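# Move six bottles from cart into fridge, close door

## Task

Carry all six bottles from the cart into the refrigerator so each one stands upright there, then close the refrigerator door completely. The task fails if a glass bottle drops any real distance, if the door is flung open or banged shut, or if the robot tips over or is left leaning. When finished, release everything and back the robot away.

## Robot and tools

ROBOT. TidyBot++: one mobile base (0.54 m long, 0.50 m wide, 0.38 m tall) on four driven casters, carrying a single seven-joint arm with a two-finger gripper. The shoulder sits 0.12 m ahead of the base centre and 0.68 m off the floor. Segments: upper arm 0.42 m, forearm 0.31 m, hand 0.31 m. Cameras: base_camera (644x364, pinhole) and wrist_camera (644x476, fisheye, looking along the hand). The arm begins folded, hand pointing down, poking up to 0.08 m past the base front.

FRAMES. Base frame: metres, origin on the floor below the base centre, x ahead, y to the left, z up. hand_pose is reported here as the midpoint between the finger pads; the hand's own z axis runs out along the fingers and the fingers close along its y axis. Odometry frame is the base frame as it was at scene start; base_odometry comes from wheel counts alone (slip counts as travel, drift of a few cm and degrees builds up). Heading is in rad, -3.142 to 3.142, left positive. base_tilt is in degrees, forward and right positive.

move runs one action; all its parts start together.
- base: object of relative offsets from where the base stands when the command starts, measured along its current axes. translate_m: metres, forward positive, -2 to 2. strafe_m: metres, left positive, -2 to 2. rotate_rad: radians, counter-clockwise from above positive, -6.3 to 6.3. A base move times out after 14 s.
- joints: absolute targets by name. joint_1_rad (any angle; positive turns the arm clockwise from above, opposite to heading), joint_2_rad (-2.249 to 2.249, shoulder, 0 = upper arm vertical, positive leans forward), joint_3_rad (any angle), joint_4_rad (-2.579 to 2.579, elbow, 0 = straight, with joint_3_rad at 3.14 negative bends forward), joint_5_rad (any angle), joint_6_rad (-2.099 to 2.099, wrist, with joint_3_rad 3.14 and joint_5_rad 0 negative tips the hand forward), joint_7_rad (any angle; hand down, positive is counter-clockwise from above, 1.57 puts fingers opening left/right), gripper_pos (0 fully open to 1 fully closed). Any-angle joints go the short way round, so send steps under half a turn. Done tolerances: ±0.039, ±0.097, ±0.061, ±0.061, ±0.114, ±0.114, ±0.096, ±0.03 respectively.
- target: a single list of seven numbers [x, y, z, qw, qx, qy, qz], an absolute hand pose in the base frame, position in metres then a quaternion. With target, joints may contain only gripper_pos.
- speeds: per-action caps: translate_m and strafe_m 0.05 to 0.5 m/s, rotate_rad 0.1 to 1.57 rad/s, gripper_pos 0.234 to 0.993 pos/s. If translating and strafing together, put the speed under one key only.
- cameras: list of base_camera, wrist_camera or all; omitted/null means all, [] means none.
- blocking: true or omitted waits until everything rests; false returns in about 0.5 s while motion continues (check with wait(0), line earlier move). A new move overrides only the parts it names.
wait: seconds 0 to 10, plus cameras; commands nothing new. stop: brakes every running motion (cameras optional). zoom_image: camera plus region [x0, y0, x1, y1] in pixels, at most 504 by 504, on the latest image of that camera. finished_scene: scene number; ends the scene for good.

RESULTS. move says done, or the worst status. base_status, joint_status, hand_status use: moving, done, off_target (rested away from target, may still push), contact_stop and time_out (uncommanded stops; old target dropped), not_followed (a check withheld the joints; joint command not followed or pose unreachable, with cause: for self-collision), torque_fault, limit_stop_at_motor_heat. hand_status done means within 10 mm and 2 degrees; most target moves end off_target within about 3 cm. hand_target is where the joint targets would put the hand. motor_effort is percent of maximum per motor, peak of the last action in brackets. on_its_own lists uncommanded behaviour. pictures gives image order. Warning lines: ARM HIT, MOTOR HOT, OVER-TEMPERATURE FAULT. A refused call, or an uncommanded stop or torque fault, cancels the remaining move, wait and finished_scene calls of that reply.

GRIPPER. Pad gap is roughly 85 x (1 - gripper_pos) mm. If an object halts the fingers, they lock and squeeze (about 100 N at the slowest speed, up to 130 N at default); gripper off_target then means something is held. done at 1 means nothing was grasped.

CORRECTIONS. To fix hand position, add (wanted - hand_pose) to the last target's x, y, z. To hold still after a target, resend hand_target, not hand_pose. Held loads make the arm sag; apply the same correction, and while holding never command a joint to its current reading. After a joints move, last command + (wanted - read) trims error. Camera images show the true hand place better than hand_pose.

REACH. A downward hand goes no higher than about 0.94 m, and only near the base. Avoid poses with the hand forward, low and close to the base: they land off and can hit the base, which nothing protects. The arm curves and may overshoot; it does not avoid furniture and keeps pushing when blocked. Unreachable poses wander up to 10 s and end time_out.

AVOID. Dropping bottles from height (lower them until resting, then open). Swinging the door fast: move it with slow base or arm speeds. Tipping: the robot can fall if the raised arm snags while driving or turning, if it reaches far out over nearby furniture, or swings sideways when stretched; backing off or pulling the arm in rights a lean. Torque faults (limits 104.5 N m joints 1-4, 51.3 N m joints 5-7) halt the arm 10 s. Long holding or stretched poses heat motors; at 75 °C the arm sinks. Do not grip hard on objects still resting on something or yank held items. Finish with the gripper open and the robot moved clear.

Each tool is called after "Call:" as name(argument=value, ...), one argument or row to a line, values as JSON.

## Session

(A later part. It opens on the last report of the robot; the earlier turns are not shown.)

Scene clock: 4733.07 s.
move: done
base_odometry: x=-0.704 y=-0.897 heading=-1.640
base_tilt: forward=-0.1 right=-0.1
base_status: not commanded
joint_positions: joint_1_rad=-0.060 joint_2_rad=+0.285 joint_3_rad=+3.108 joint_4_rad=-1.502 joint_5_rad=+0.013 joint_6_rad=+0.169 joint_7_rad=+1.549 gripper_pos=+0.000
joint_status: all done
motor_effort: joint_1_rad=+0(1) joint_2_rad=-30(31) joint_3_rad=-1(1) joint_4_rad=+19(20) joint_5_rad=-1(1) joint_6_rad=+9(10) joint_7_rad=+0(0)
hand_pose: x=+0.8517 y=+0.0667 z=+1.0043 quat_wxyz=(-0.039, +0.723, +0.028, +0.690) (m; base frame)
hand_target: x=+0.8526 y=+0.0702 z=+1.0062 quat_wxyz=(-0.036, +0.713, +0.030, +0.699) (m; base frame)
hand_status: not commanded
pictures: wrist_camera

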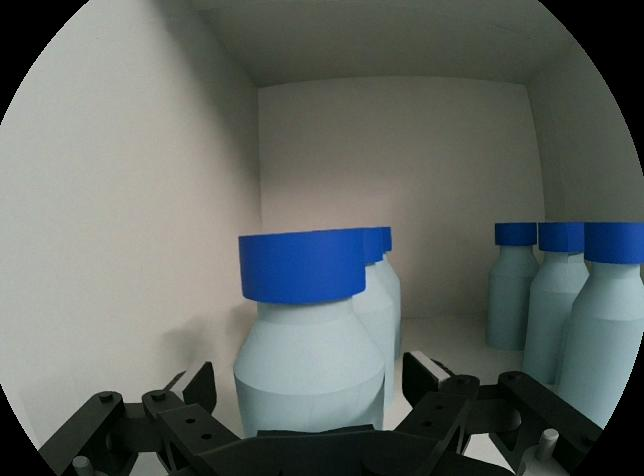

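Call:
move(
  base={"translate_m": -0.1, "strafe_m": -0.009},
  speeds={"translate_m": 0.12},
  cameras=["wrist_camera"],
)

Call:
zoom_image(
  camera="wrist_camera",
  region=[190, 190, 470, 470],
)

Scene clock: 4763.97 s.
move: done
base_odometry: x=-0.707 y=-0.796 heading=-1.640
base_tilt: forward=-0.1 right=-0.1
base_status: done
joint_positions: joint_1_rad=-0.060 joint_2_rad=+0.285 joint_3_rad=+3.108 joint_4_rad=-1.502 joint_5_rad=+0.013 joint_6_rad=+0.169 joint_7_rad=+1.549 gripper_pos=+0.000
joint_status: not commanded
motor_effort: joint_1_rad=+0(1) joint_2_rad=-30(33) joint_3_rad=+0(1) joint_4_rad=+19(20) joint_5_rad=-1(1) joint_6_rad=+9(10) joint_7_rad=+0(0)
hand_pose: x=+0.8517 y=+0.0669 z=+1.0043 quat_wxyz=(-0.039, +0.723, +0.028, +0.690) (m; base frame)
hand_target: x=+0.8526 y=+0.0702 z=+1.0062 quat_wxyz=(-0.036, +0.713, +0.030, +0.699) (m; base frame)
hand_status: not commanded
pictures: wrist_camera

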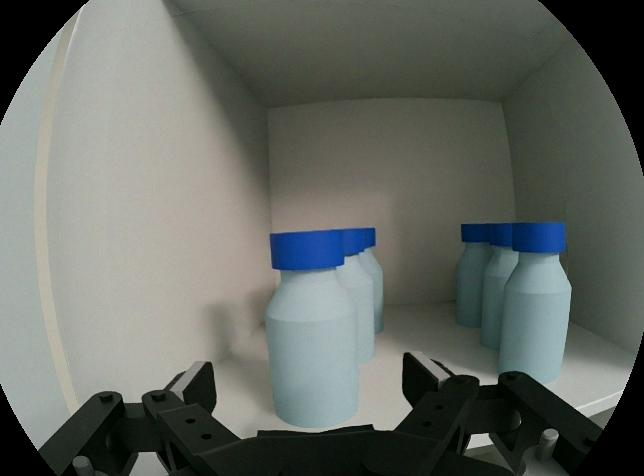

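Scaled by 1.800.

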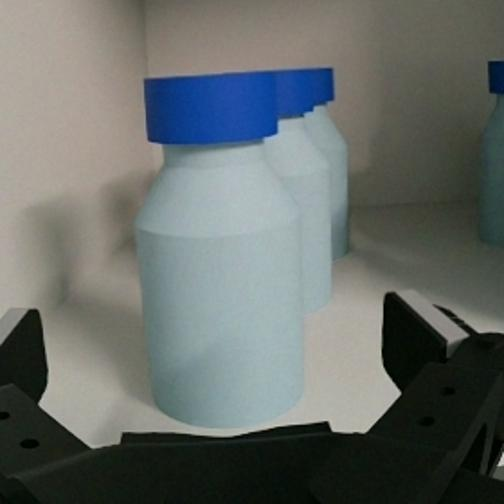

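Call:
zoom_image(
  camera="wrist_camera",
  region=[240, 210, 400, 440],
)

Scaled by 2.191.

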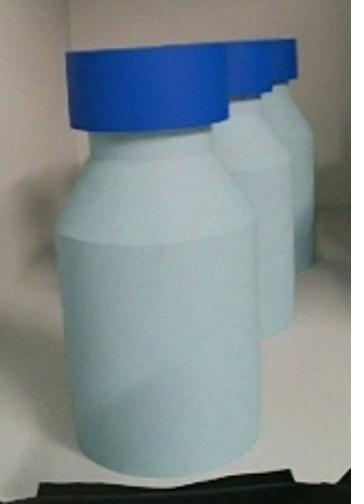

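Call:
move(
  base={"translate_m": -0.3, "strafe_m": -0.02},
  speeds={"translate_m": 0.3},
)

Scene clock: 4803.50 s.
move: done
base_odometry: x=-0.706 y=-0.496 heading=-1.639
base_tilt: forward=-0.1 right=-0.1
base_status: done
joint_positions: joint_1_rad=-0.060 joint_2_rad=+0.285 joint_3_rad=+3.108 joint_4_rad=-1.502 joint_5_rad=+0.013 joint_6_rad=+0.169 joint_7_rad=+1.549 gripper_pos=+0.000
joint_status: not commanded
motor_effort: joint_1_rad=-1(1) joint_2_rad=-30(33) joint_3_rad=-1(1) joint_4_rad=+19(20) joint_5_rad=-1(1) joint_6_rad=+10(10) joint_7_rad=+0(1)
hand_pose: x=+0.8517 y=+0.0669 z=+1.0043 quat_wxyz=(-0.039, +0.723, +0.028, +0.690) (m; base frame)
hand_target: x=+0.8526 y=+0.0702 z=+1.0062 quat_wxyz=(-0.036, +0.713, +0.030, +0.699) (m; base frame)
hand_status: not commanded
pictures: base_camera, wrist_camera

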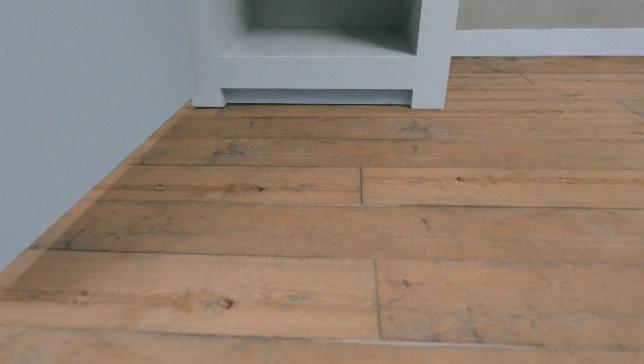

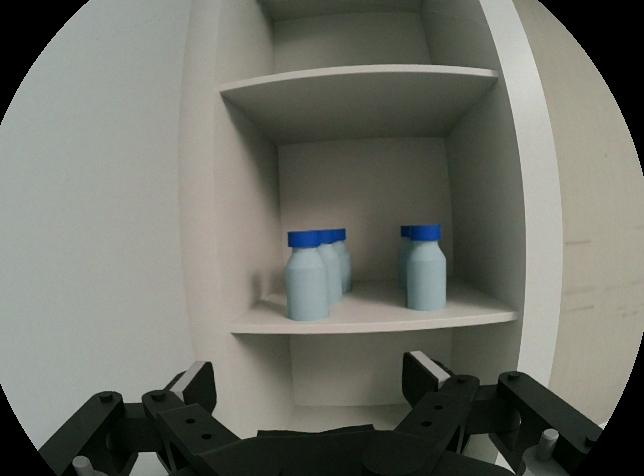

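Call:
zoom_image(
  camera="wrist_camera",
  region=[240, 200, 500, 340],
)

Scaled by 1.938.

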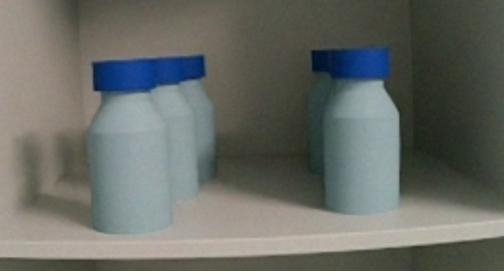

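Call:
move(
  base={"translate_m": -0.42},
  joints={"joint_1_rad": 0.0, "joint_2_rad": -0.327, "joint_4_rad": -1.95, "joint_6_rad": -0.03, "joint_7_rad": 1.6, "gripper_pos": 1.0},
  speeds={"gripper_pos": 0.5},
)

Call:
move(
  base={"rotate_rad": 0.85},
)

Scene clock: 4971.57 s.
move: done
base_odometry: x=-0.677 y=-0.077 heading=-1.639
base_tilt: forward=-0.1 right=-0.1
base_status: done
joint_positions: joint_1_rad=-0.016 joint_2_rad=-0.318 joint_3_rad=+3.108 joint_4_rad=-1.915 joint_5_rad=+0.013 joint_6_rad=+0.019 joint_7_rad=+1.549 gripper_pos=+1.000
joint_status: all done
motor_effort: joint_1_rad=+0(2) joint_2_rad=-10(35) joint_3_rad=+0(1) joint_4_rad=+20(22) joint_5_rad=-1(1) joint_6_rad=+9(11) joint_7_rad=+0(1)
hand_pose: x=+0.6118 y=+0.0293 z=+1.0706 quat_wxyz=(-0.016, +0.710, +0.018, +0.704) (m; base frame)
hand_target: x=+0.6074 y=+0.0199 z=+1.0381 quat_wxyz=(-0.007, +0.735, +0.014, +0.677) (m; base frame)
hand_status: not commanded
pictures: base_camera, wrist_camera

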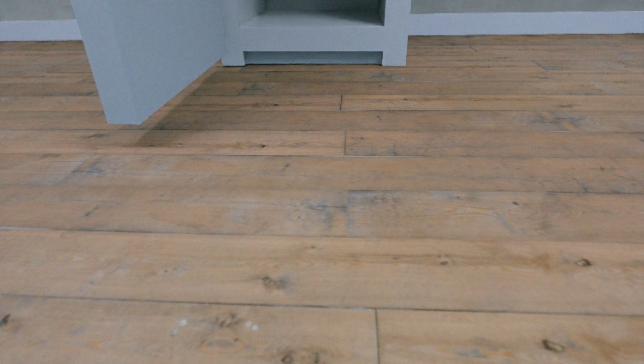

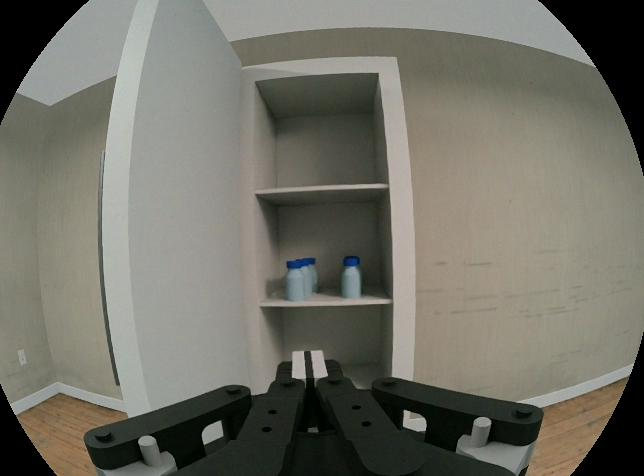

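Scene clock: 4973.37 s.
move: done
base_odometry: x=-0.677 y=-0.077 heading=-0.789
base_tilt: forward=-0.1 right=-0.1
base_status: done
joint_positions: joint_1_rad=-0.009 joint_2_rad=-0.318 joint_3_rad=+3.107 joint_4_rad=-1.915 joint_5_rad=+0.013 joint_6_rad=+0.018 joint_7_rad=+1.549 gripper_pos=+1.000
joint_status: not commanded
motor_effort: joint_1_rad=+0(2) joint_2_rad=-10(12) joint_3_rad=+0(2) joint_4_rad=+20(20) joint_5_rad=-1(1) joint_6_rad=+9(10) joint_7_rad=+0(1)
hand_pose: x=+0.6120 y=+0.0265 z=+1.0702 quat_wxyz=(-0.014, +0.710, +0.016, +0.704) (m; base frame)
hand_target: x=+0.6074 y=+0.0199 z=+1.0381 quat_wxyz=(-0.007, +0.735, +0.014, +0.677) (m; base frame)
hand_status: not commanded
pictures: base_camera, wrist_camera

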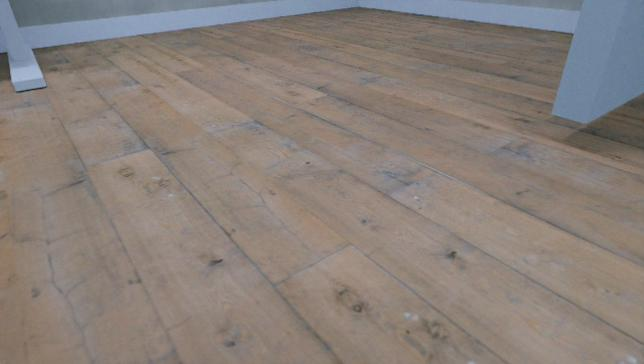

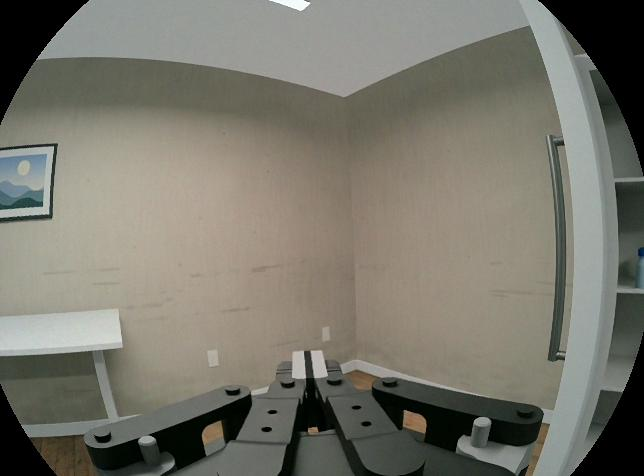

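Call:
move(
  base={"translate_m": 1.8, "strafe_m": 0.08},
  speeds={"translate_m": 0.4},
)

Scene clock: 5080.30 s.
move: done
base_odometry: x=+0.647 y=-1.298 heading=-0.789
base_tilt: forward=-0.1 right=-0.1
base_status: done
joint_positions: joint_1_rad=-0.009 joint_2_rad=-0.321 joint_3_rad=+3.107 joint_4_rad=-1.916 joint_5_rad=+0.013 joint_6_rad=+0.017 joint_7_rad=+1.549 gripper_pos=+1.000
joint_status: not commanded
motor_effort: joint_1_rad=+0(1) joint_2_rad=-10(14) joint_3_rad=+0(1) joint_4_rad=+20(21) joint_5_rad=-1(2) joint_6_rad=+10(11) joint_7_rad=+0(1)
hand_pose: x=+0.6109 y=+0.0265 z=+1.0706 quat_wxyz=(-0.014, +0.710, +0.016, +0.704) (m; base frame)
hand_target: x=+0.6074 y=+0.0199 z=+1.0381 quat_wxyz=(-0.007, +0.735, +0.014, +0.677) (m; base frame)
hand_status: not commanded
pictures: base_camera, wrist_camera

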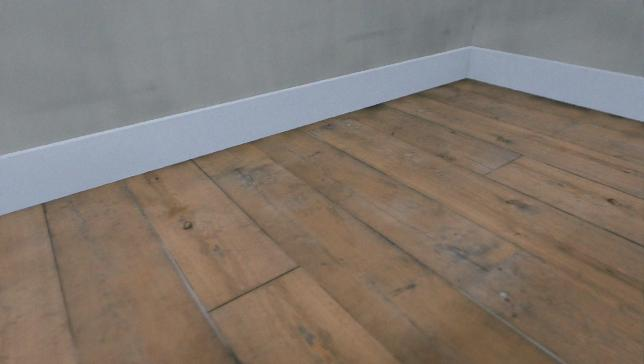

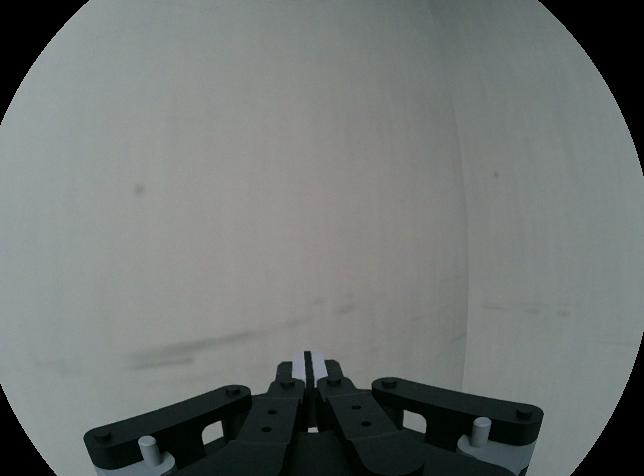

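Call:
move(
  base={"rotate_rad": -2.454},
)

Scene clock: 5096.80 s.
move: done
base_odometry: x=+0.647 y=-1.298 heading=+3.041
base_tilt: forward=-0.1 right=-0.1
base_status: done
joint_positions: joint_1_rad=-0.007 joint_2_rad=-0.321 joint_3_rad=+3.107 joint_4_rad=-1.916 joint_5_rad=+0.013 joint_6_rad=+0.016 joint_7_rad=+1.549 gripper_pos=+1.000
joint_status: not commanded
motor_effort: joint_1_rad=+0(2) joint_2_rad=-10(13) joint_3_rad=+0(2) joint_4_rad=+20(20) joint_5_rad=-1(1) joint_6_rad=+9(11) joint_7_rad=+0(1)
hand_pose: x=+0.6109 y=+0.0252 z=+1.0705 quat_wxyz=(-0.013, +0.710, +0.015, +0.704) (m; base frame)
hand_target: x=+0.6074 y=+0.0199 z=+1.0381 quat_wxyz=(-0.007, +0.735, +0.014, +0.677) (m; base frame)
hand_status: not commanded
pictures: base_camera, wrist_camera

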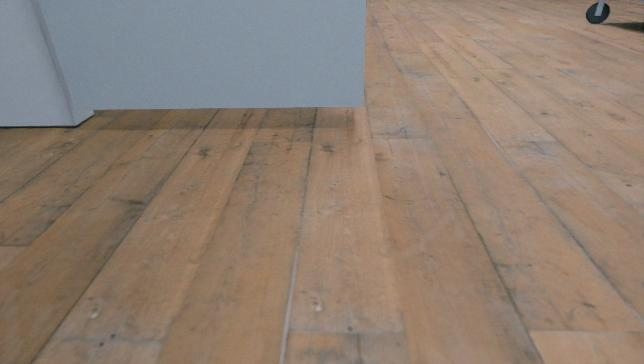

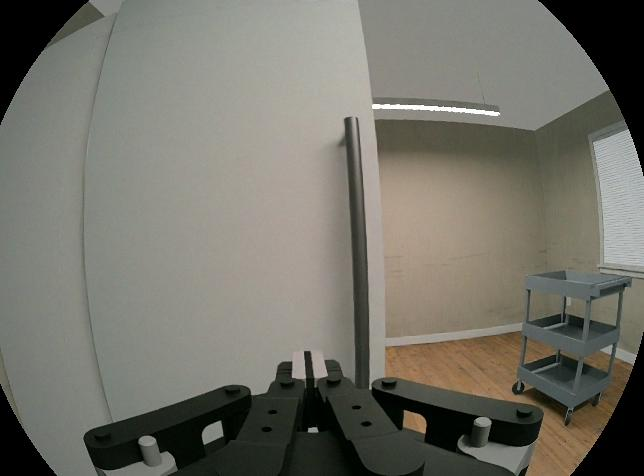

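Call:
move(
  base={"strafe_m": 0.145},
  joints={"joint_2_rad": 0.29, "joint_4_rad": -1.5, "joint_6_rad": 0.2},
)

Scene clock: 5119.20 s.
move: done
base_odometry: x=+0.633 y=-1.442 heading=+3.040
base_tilt: forward=-0.1 right=-0.1
base_status: done
joint_positions: joint_1_rad=-0.006 joint_2_rad=+0.250 joint_3_rad=+3.106 joint_4_rad=-1.522 joint_5_rad=+0.013 joint_6_rad=+0.145 joint_7_rad=+1.549 gripper_pos=+1.000
joint_status: all done
motor_effort: joint_1_rad=-1(1) joint_2_rad=-29(31) joint_3_rad=-1(2) joint_4_rad=+19(21) joint_5_rad=-1(1) joint_6_rad=+10(11) joint_7_rad=+0(1)
hand_pose: x=+0.8409 y=+0.0285 z=+1.0092 quat_wxyz=(-0.021, +0.727, +0.009, +0.687) (m; base frame)
hand_target: x=+0.8568 y=+0.0189 z=+1.0108 quat_wxyz=(-0.012, +0.714, +0.005, +0.700) (m; base frame)
hand_status: not commanded
pictures: base_camera, wrist_camera

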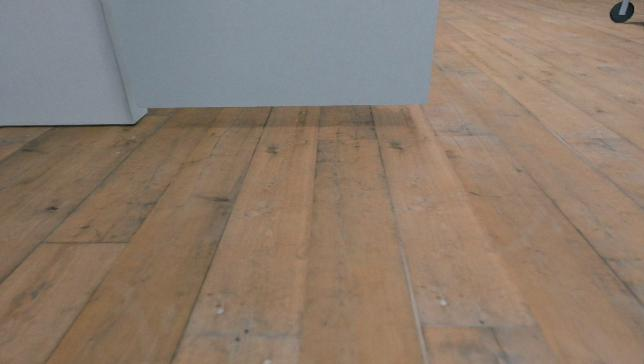

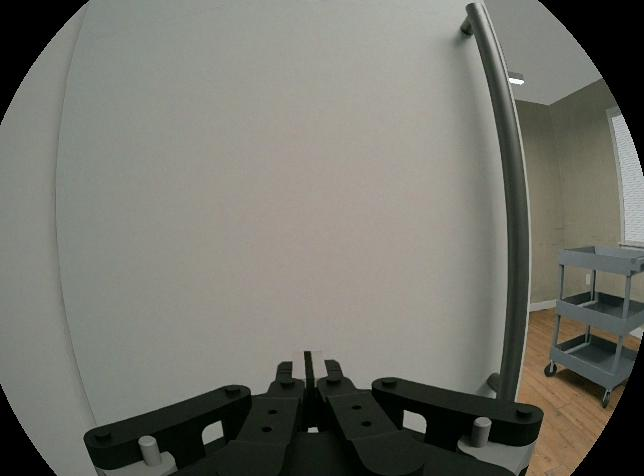

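Call:
move(
  base={"translate_m": 0.2},
  speeds={"translate_m": 0.25},
)

Call:
move(
  base={"translate_m": 0.09},
  speeds={"translate_m": 0.08},
)

Scene clock: 5134.87 s.
move: done
base_odometry: x=+0.434 y=-1.422 heading=+3.040
base_tilt: forward=-0.1 right=-0.1
base_status: done
joint_positions: joint_1_rad=-0.006 joint_2_rad=+0.253 joint_3_rad=+3.106 joint_4_rad=-1.518 joint_5_rad=+0.013 joint_6_rad=+0.150 joint_7_rad=+1.549 gripper_pos=+1.000
joint_status: not commanded
motor_effort: joint_1_rad=+0(2) joint_2_rad=-24(32) joint_3_rad=-1(2) joint_4_rad=+22(26) joint_5_rad=-1(1) joint_6_rad=+11(14) joint_7_rad=+0(0)
hand_pose: x=+0.8423 y=+0.0283 z=+1.0112 quat_wxyz=(-0.021, +0.725, +0.009, +0.689) (m; base frame)
hand_target: x=+0.8568 y=+0.0189 z=+1.0108 quat_wxyz=(-0.012, +0.714, +0.005, +0.700) (m; base frame)
hand_status: not commanded
pictures: base_camera, wrist_camera

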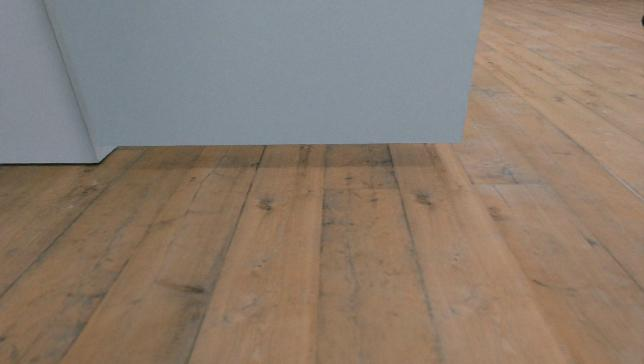

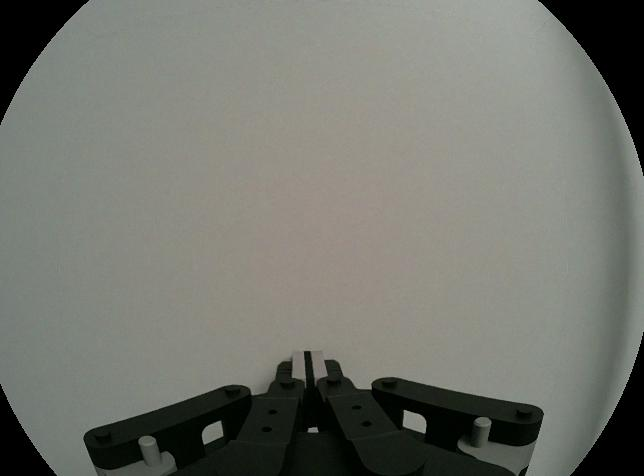

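Scene clock: 5136.53 s.
move: done
base_odometry: x=+0.344 y=-1.413 heading=+3.040
base_tilt: forward=-0.1 right=-0.1
base_status: done
joint_positions: joint_1_rad=-0.003 joint_2_rad=+0.261 joint_3_rad=+3.106 joint_4_rad=-1.511 joint_5_rad=+0.013 joint_6_rad=+0.162 joint_7_rad=+1.549 gripper_pos=+1.000
joint_status: not commanded
motor_effort: joint_1_rad=-1(3) joint_2_rad=-29(32) joint_3_rad=-1(3) joint_4_rad=+20(31) joint_5_rad=-1(1) joint_6_rad=+10(18) joint_7_rad=+0(0)
hand_pose: x=+0.8458 y=+0.0260 z=+1.0132 quat_wxyz=(-0.020, +0.721, +0.008, +0.693) (m; base frame)
hand_target: x=+0.8568 y=+0.0189 z=+1.0108 quat_wxyz=(-0.012, +0.714, +0.005, +0.700) (m; base frame)
hand_status: not commanded
pictures: base_camera, wrist_camera

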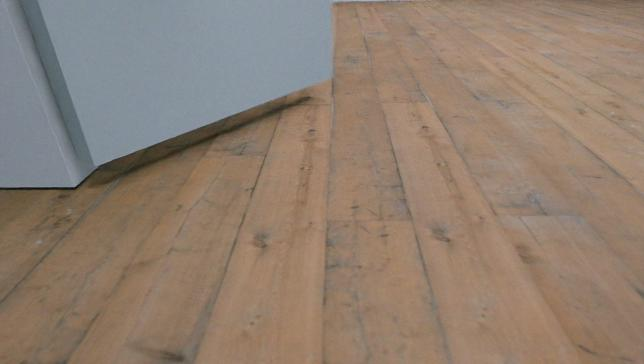

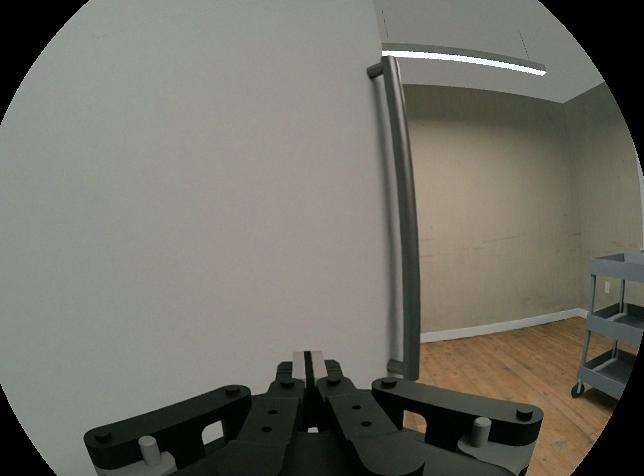

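Call:
wait(
  seconds=0,
)

Scene clock: 5148.00 s.
base_odometry: x=+0.344 y=-1.413 heading=+3.040
base_tilt: forward=-0.1 right=-0.1
base_status: done
joint_positions: joint_1_rad=-0.003 joint_2_rad=+0.261 joint_3_rad=+3.106 joint_4_rad=-1.511 joint_5_rad=+0.013 joint_6_rad=+0.162 joint_7_rad=+1.549 gripper_pos=+1.000
joint_status: not commanded
motor_effort: joint_1_rad=+0(3) joint_2_rad=-30(32) joint_3_rad=-1(3) joint_4_rad=+19(31) joint_5_rad=-1(1) joint_6_rad=+10(18) joint_7_rad=+0(0)
hand_pose: x=+0.8458 y=+0.0260 z=+1.0132 quat_wxyz=(-0.020, +0.721, +0.008, +0.693) (m; base frame)
hand_target: x=+0.8568 y=+0.0189 z=+1.0108 quat_wxyz=(-0.012, +0.714, +0.005, +0.700) (m; base frame)
hand_status: not commanded
pictures: base_camera, wrist_camera

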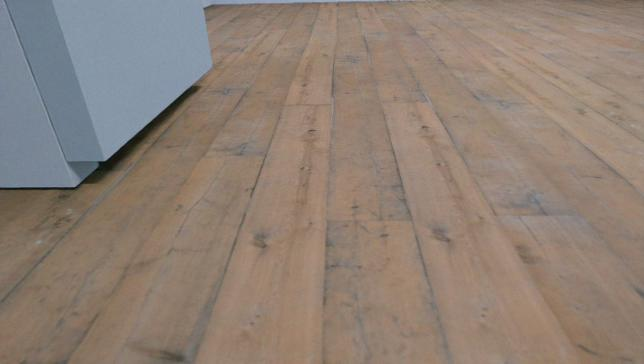

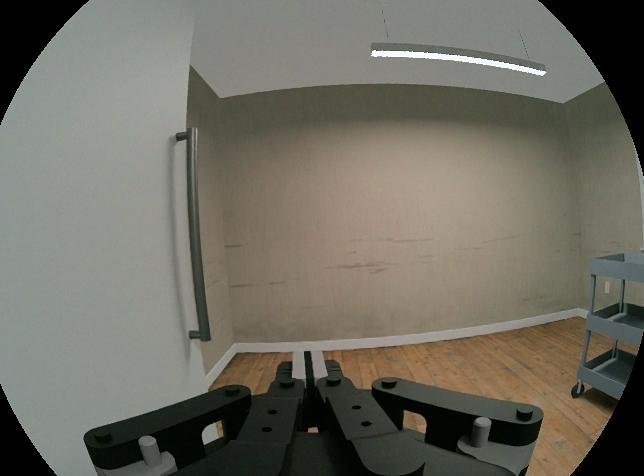

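Call:
wait(
  seconds=0.5,
)

Call:
zoom_image(
  camera="base_camera",
  region=[0, 0, 260, 220],
)

Scene clock: 5166.63 s.
base_odometry: x=+0.344 y=-1.413 heading=+3.040
base_tilt: forward=-0.1 right=-0.1
base_status: done
joint_positions: joint_1_rad=-0.003 joint_2_rad=+0.261 joint_3_rad=+3.106 joint_4_rad=-1.511 joint_5_rad=+0.013 joint_6_rad=+0.162 joint_7_rad=+1.549 gripper_pos=+1.000
joint_status: not commanded
motor_effort: joint_1_rad=-1(3) joint_2_rad=-29(32) joint_3_rad=-1(3) joint_4_rad=+20(31) joint_5_rad=-1(1) joint_6_rad=+10(18) joint_7_rad=+0(0)
hand_pose: x=+0.8458 y=+0.0260 z=+1.0132 quat_wxyz=(-0.020, +0.721, +0.008, +0.693) (m; base frame)
hand_target: x=+0.8568 y=+0.0189 z=+1.0108 quat_wxyz=(-0.012, +0.714, +0.005, +0.700) (m; base frame)
hand_status: not commanded
wait: 0.50 s; at rest from the start
pictures: base_camera, wrist_camera

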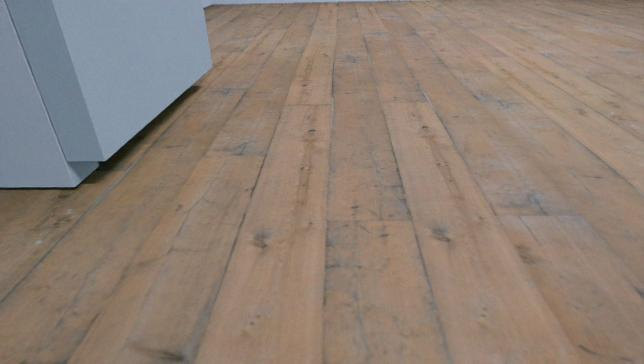

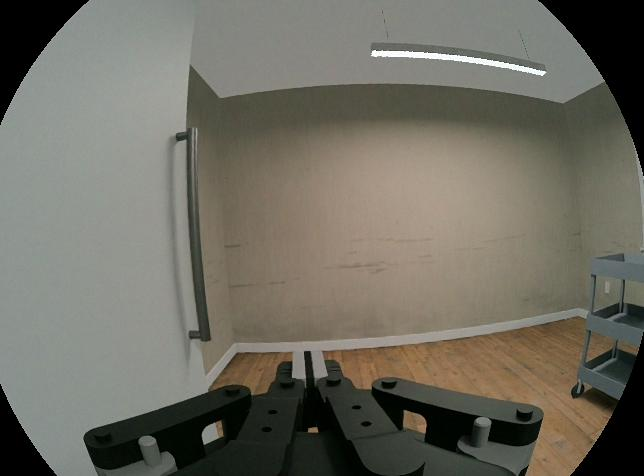

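Scaled by 1.938.

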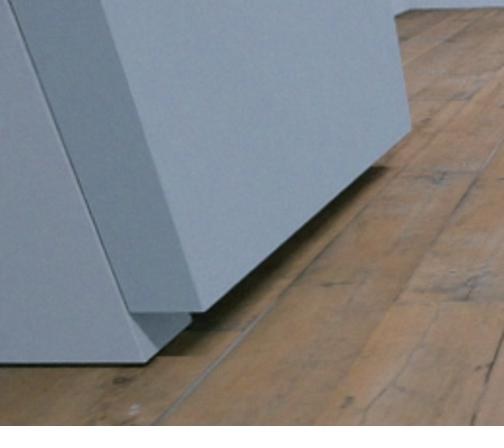

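Call:
move(
  base={"translate_m": 1.17, "strafe_m": -0.75},
)

Call:
move(
  base={"rotate_rad": 1.574},
)

Scene clock: 5202.67 s.
move: done
base_odometry: x=-0.744 y=-0.549 heading=+3.041
base_tilt: forward=-0.1 right=-0.1
base_status: done
joint_positions: joint_1_rad=-0.002 joint_2_rad=+0.262 joint_3_rad=+3.106 joint_4_rad=-1.511 joint_5_rad=+0.013 joint_6_rad=+0.162 joint_7_rad=+1.549 gripper_pos=+1.000
joint_status: not commanded
motor_effort: joint_1_rad=+0(2) joint_2_rad=-29(32) joint_3_rad=-1(2) joint_4_rad=+20(20) joint_5_rad=-1(1) joint_6_rad=+9(11) joint_7_rad=+0(1)
hand_pose: x=+0.8461 y=+0.0256 z=+1.0127 quat_wxyz=(-0.020, +0.721, +0.008, +0.692) (m; base frame)
hand_target: x=+0.8568 y=+0.0189 z=+1.0108 quat_wxyz=(-0.012, +0.714, +0.005, +0.700) (m; base frame)
hand_status: not commanded
pictures: base_camera, wrist_camera

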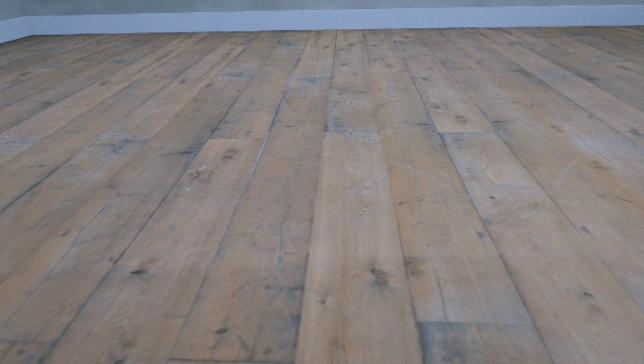

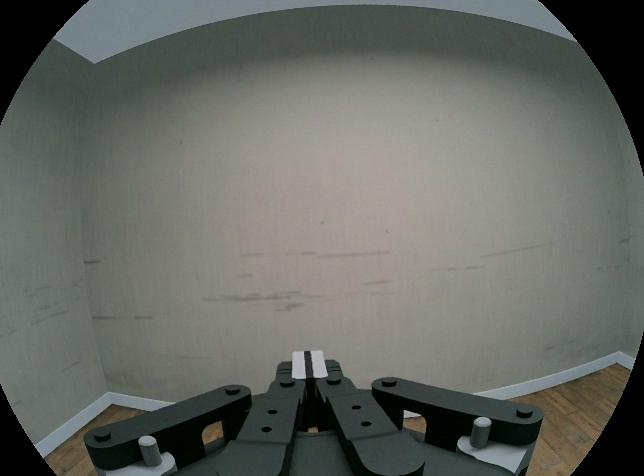

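Scene clock: 5205.20 s.
move: done
base_odometry: x=-0.744 y=-0.549 heading=-1.668
base_tilt: forward=-0.1 right=-0.1
base_status: done
joint_positions: joint_1_rad=-0.007 joint_2_rad=+0.262 joint_3_rad=+3.102 joint_4_rad=-1.511 joint_5_rad=+0.013 joint_6_rad=+0.162 joint_7_rad=+1.549 gripper_pos=+1.000
joint_status: not commanded
motor_effort: joint_1_rad=+0(4) joint_2_rad=-30(33) joint_3_rad=-1(3) joint_4_rad=+20(20) joint_5_rad=-1(1) joint_6_rad=+9(10) joint_7_rad=+0(0)
hand_pose: x=+0.8458 y=+0.0317 z=+1.0128 quat_wxyz=(-0.023, +0.721, +0.011, +0.692) (m; base frame)
hand_target: x=+0.8568 y=+0.0189 z=+1.0108 quat_wxyz=(-0.012, +0.714, +0.005, +0.700) (m; base frame)
hand_status: not commanded
pictures: base_camera, wrist_camera

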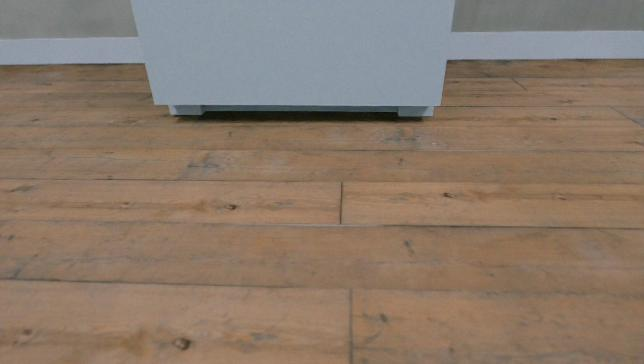

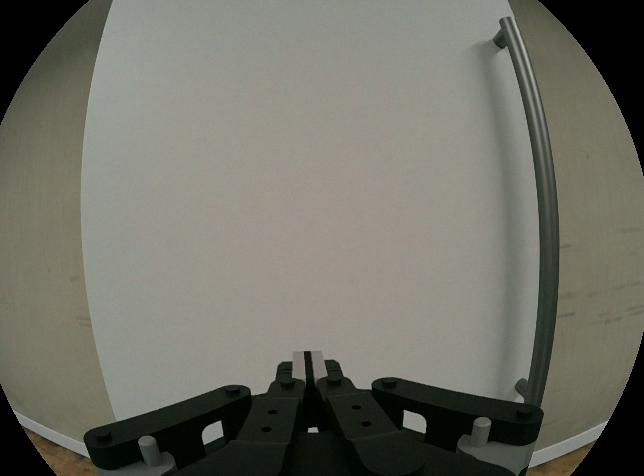

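Call:
zoom_image(
  camera="base_camera",
  region=[120, 60, 300, 130],
)

Call:
zoom_image(
  camera="base_camera",
  region=[290, 60, 470, 130],
)

Scaled by 2.800.

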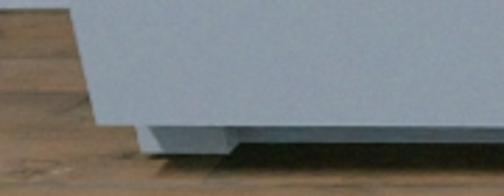

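Scaled by 2.800.

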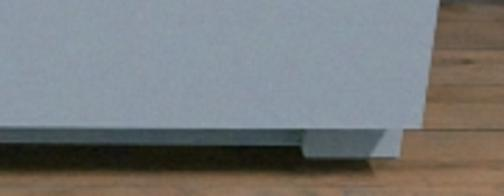

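Call:
move(
  base={"translate_m": 0.17},
  speeds={"translate_m": 0.2},
)

Call:
move(
  base={"translate_m": 0.02},
  speeds={"translate_m": 0.05},
  cameras=["wrist_camera"],
)

Scene clock: 5228.63 s.
move: done
base_odometry: x=-0.760 y=-0.718 heading=-1.667
base_tilt: forward=-0.1 right=-0.1
base_status: done
joint_positions: joint_1_rad=-0.007 joint_2_rad=+0.262 joint_3_rad=+3.102 joint_4_rad=-1.511 joint_5_rad=+0.013 joint_6_rad=+0.162 joint_7_rad=+1.549 gripper_pos=+1.000
joint_status: not commanded
motor_effort: joint_1_rad=+0(1) joint_2_rad=-30(33) joint_3_rad=-1(1) joint_4_rad=+20(21) joint_5_rad=-1(1) joint_6_rad=+9(11) joint_7_rad=+0(0)
hand_pose: x=+0.8459 y=+0.0316 z=+1.0126 quat_wxyz=(-0.023, +0.721, +0.011, +0.692) (m; base frame)
hand_target: x=+0.8568 y=+0.0189 z=+1.0108 quat_wxyz=(-0.012, +0.714, +0.005, +0.700) (m; base frame)
hand_status: not commanded
pictures: base_camera, wrist_camera

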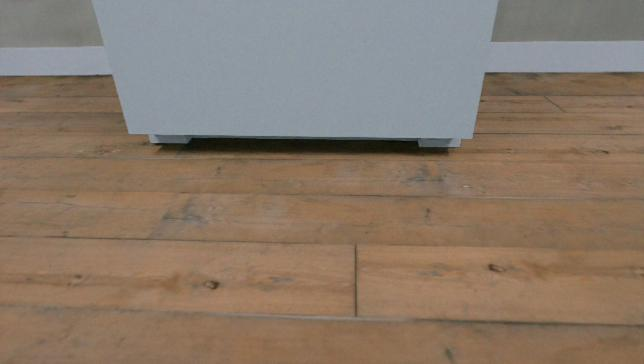

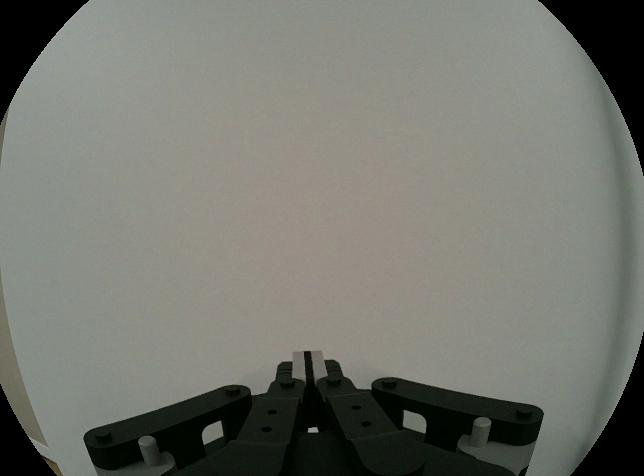

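Scene clock: 5229.50 s.
move: done
base_odometry: x=-0.762 y=-0.738 heading=-1.667
base_tilt: forward=-0.1 right=-0.1
base_status: done
joint_positions: joint_1_rad=-0.007 joint_2_rad=+0.263 joint_3_rad=+3.102 joint_4_rad=-1.511 joint_5_rad=+0.013 joint_6_rad=+0.162 joint_7_rad=+1.549 gripper_pos=+1.000
joint_status: not commanded
motor_effort: joint_1_rad=+0(1) joint_2_rad=-30(33) joint_3_rad=-1(2) joint_4_rad=+20(20) joint_5_rad=-1(1) joint_6_rad=+10(10) joint_7_rad=+0(0)
hand_pose: x=+0.8460 y=+0.0316 z=+1.0124 quat_wxyz=(-0.023, +0.721, +0.011, +0.692) (m; base frame)
hand_target: x=+0.8568 y=+0.0189 z=+1.0108 quat_wxyz=(-0.012, +0.714, +0.005, +0.700) (m; base frame)
hand_status: not commanded
pictures: wrist_camera

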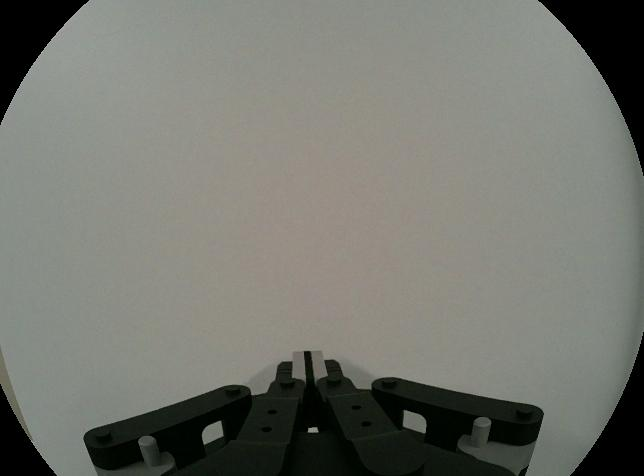

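Call:
move(
  base={"translate_m": 0.015},
  speeds={"translate_m": 0.05},
  cameras=["wrist_camera"],
)

Call:
move(
  base={"translate_m": 0.015},
  speeds={"translate_m": 0.05},
  cameras=["base_camera"],
)

Scene clock: 5237.23 s.
move: done
base_odometry: x=-0.764 y=-0.753 heading=-1.666
base_tilt: forward=-0.1 right=-0.1
base_status: done
joint_positions: joint_1_rad=-0.007 joint_2_rad=+0.254 joint_3_rad=+3.102 joint_4_rad=-1.519 joint_5_rad=+0.013 joint_6_rad=+0.161 joint_7_rad=+1.549 gripper_pos=+1.000
joint_status: not commanded
motor_effort: joint_1_rad=+0(1) joint_2_rad=-24(31) joint_3_rad=+0(1) joint_4_rad=+24(31) joint_5_rad=-1(1) joint_6_rad=+13(18) joint_7_rad=+0(1)
hand_pose: x=+0.8425 y=+0.0315 z=+1.0135 quat_wxyz=(-0.023, +0.721, +0.011, +0.692) (m; base frame)
hand_target: x=+0.8568 y=+0.0189 z=+1.0108 quat_wxyz=(-0.012, +0.714, +0.005, +0.700) (m; base frame)
hand_status: not commanded
pictures: wrist_camera

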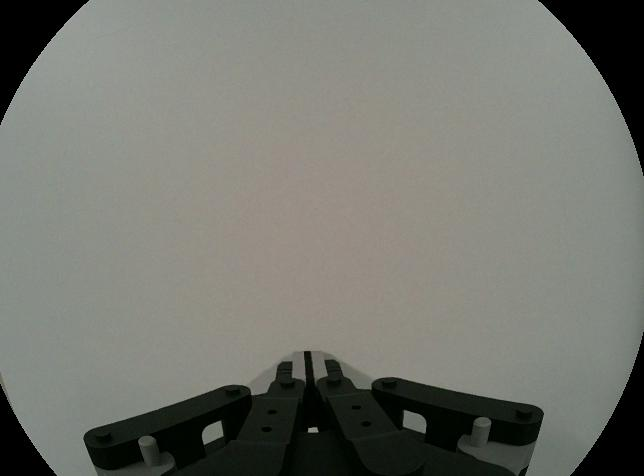

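Scene clock: 5237.93 s.
move: done
base_odometry: x=-0.765 y=-0.767 heading=-1.666
base_tilt: forward=-0.2 right=-0.1
base_status: done
joint_positions: joint_1_rad=-0.006 joint_2_rad=+0.221 joint_3_rad=+3.102 joint_4_rad=-1.554 joint_5_rad=+0.013 joint_6_rad=+0.155 joint_7_rad=+1.549 gripper_pos=+1.000
joint_status: not commanded
motor_effort: joint_1_rad=-1(2) joint_2_rad=-16(25) joint_3_rad=-1(1) joint_4_rad=+31(37) joint_5_rad=-1(1) joint_6_rad=+18(22) joint_7_rad=+0(0)
hand_pose: x=+0.8289 y=+0.0309 z=+1.0135 quat_wxyz=(-0.022, +0.724, +0.011, +0.689) (m; base frame)
hand_target: x=+0.8568 y=+0.0189 z=+1.0108 quat_wxyz=(-0.012, +0.714, +0.005, +0.700) (m; base frame)
hand_status: not commanded
pictures: base_camera

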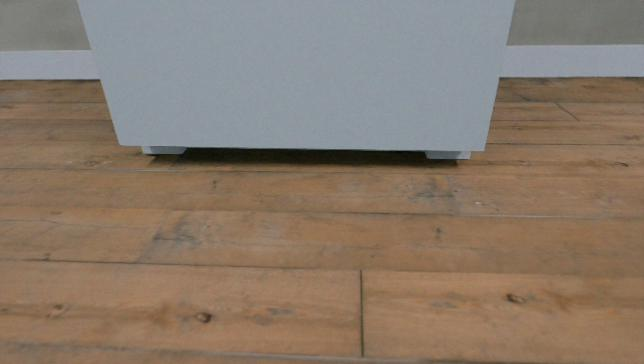

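Call:
move(
  base={"translate_m": -0.03},
  speeds={"translate_m": 0.1},
  cameras=[],
)

Call:
move(
  base={"translate_m": -0.27},
)

Scene clock: 5246.53 s.
move: done
base_odometry: x=-0.762 y=-0.737 heading=-1.667
base_tilt: forward=-0.1 right=-0.1
base_status: done
joint_positions: joint_1_rad=-0.006 joint_2_rad=+0.263 joint_3_rad=+3.102 joint_4_rad=-1.511 joint_5_rad=+0.013 joint_6_rad=+0.171 joint_7_rad=+1.550 gripper_pos=+1.000
joint_status: not commanded
motor_effort: joint_1_rad=+0(2) joint_2_rad=-30(32) joint_3_rad=-1(1) joint_4_rad=+20(30) joint_5_rad=-1(1) joint_6_rad=+10(16) joint_7_rad=+0(0)
hand_pose: x=+0.8462 y=+0.0306 z=+1.0152 quat_wxyz=(-0.023, +0.718, +0.010, +0.696) (m; base frame)
hand_target: x=+0.8568 y=+0.0189 z=+1.0108 quat_wxyz=(-0.012, +0.714, +0.005, +0.700) (m; base frame)
hand_status: not commanded
pictures: none
No camera images: "cameras" was empty.

Scene clock: 5248.47 s.
move: done
base_odometry: x=-0.736 y=-0.468 heading=-1.666
base_tilt: forward=-0.1 right=-0.1
base_status: done
joint_positions: joint_1_rad=-0.005 joint_2_rad=+0.265 joint_3_rad=+3.102 joint_4_rad=-1.511 joint_5_rad=+0.013 joint_6_rad=+0.171 joint_7_rad=+1.550 gripper_pos=+1.000
joint_status: not commanded
motor_effort: joint_1_rad=+0(3) joint_2_rad=-30(33) joint_3_rad=-1(3) joint_4_rad=+20(21) joint_5_rad=-1(1) joint_6_rad=+8(11) joint_7_rad=+0(0)
hand_pose: x=+0.8470 y=+0.0302 z=+1.0135 quat_wxyz=(-0.022, +0.719, +0.010, +0.695) (m; base frame)
hand_target: x=+0.8568 y=+0.0189 z=+1.0108 quat_wxyz=(-0.012, +0.714, +0.005, +0.700) (m; base frame)
hand_status: not commanded
pictures: base_camera, wrist_camera

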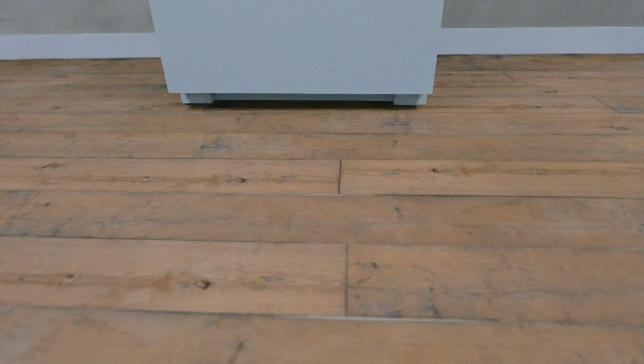

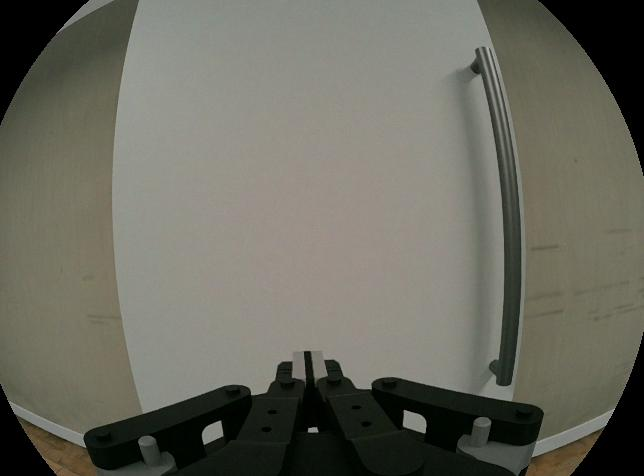

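Call:
finished_scene(
  scene=1,
)

The scene is finished: the task was done.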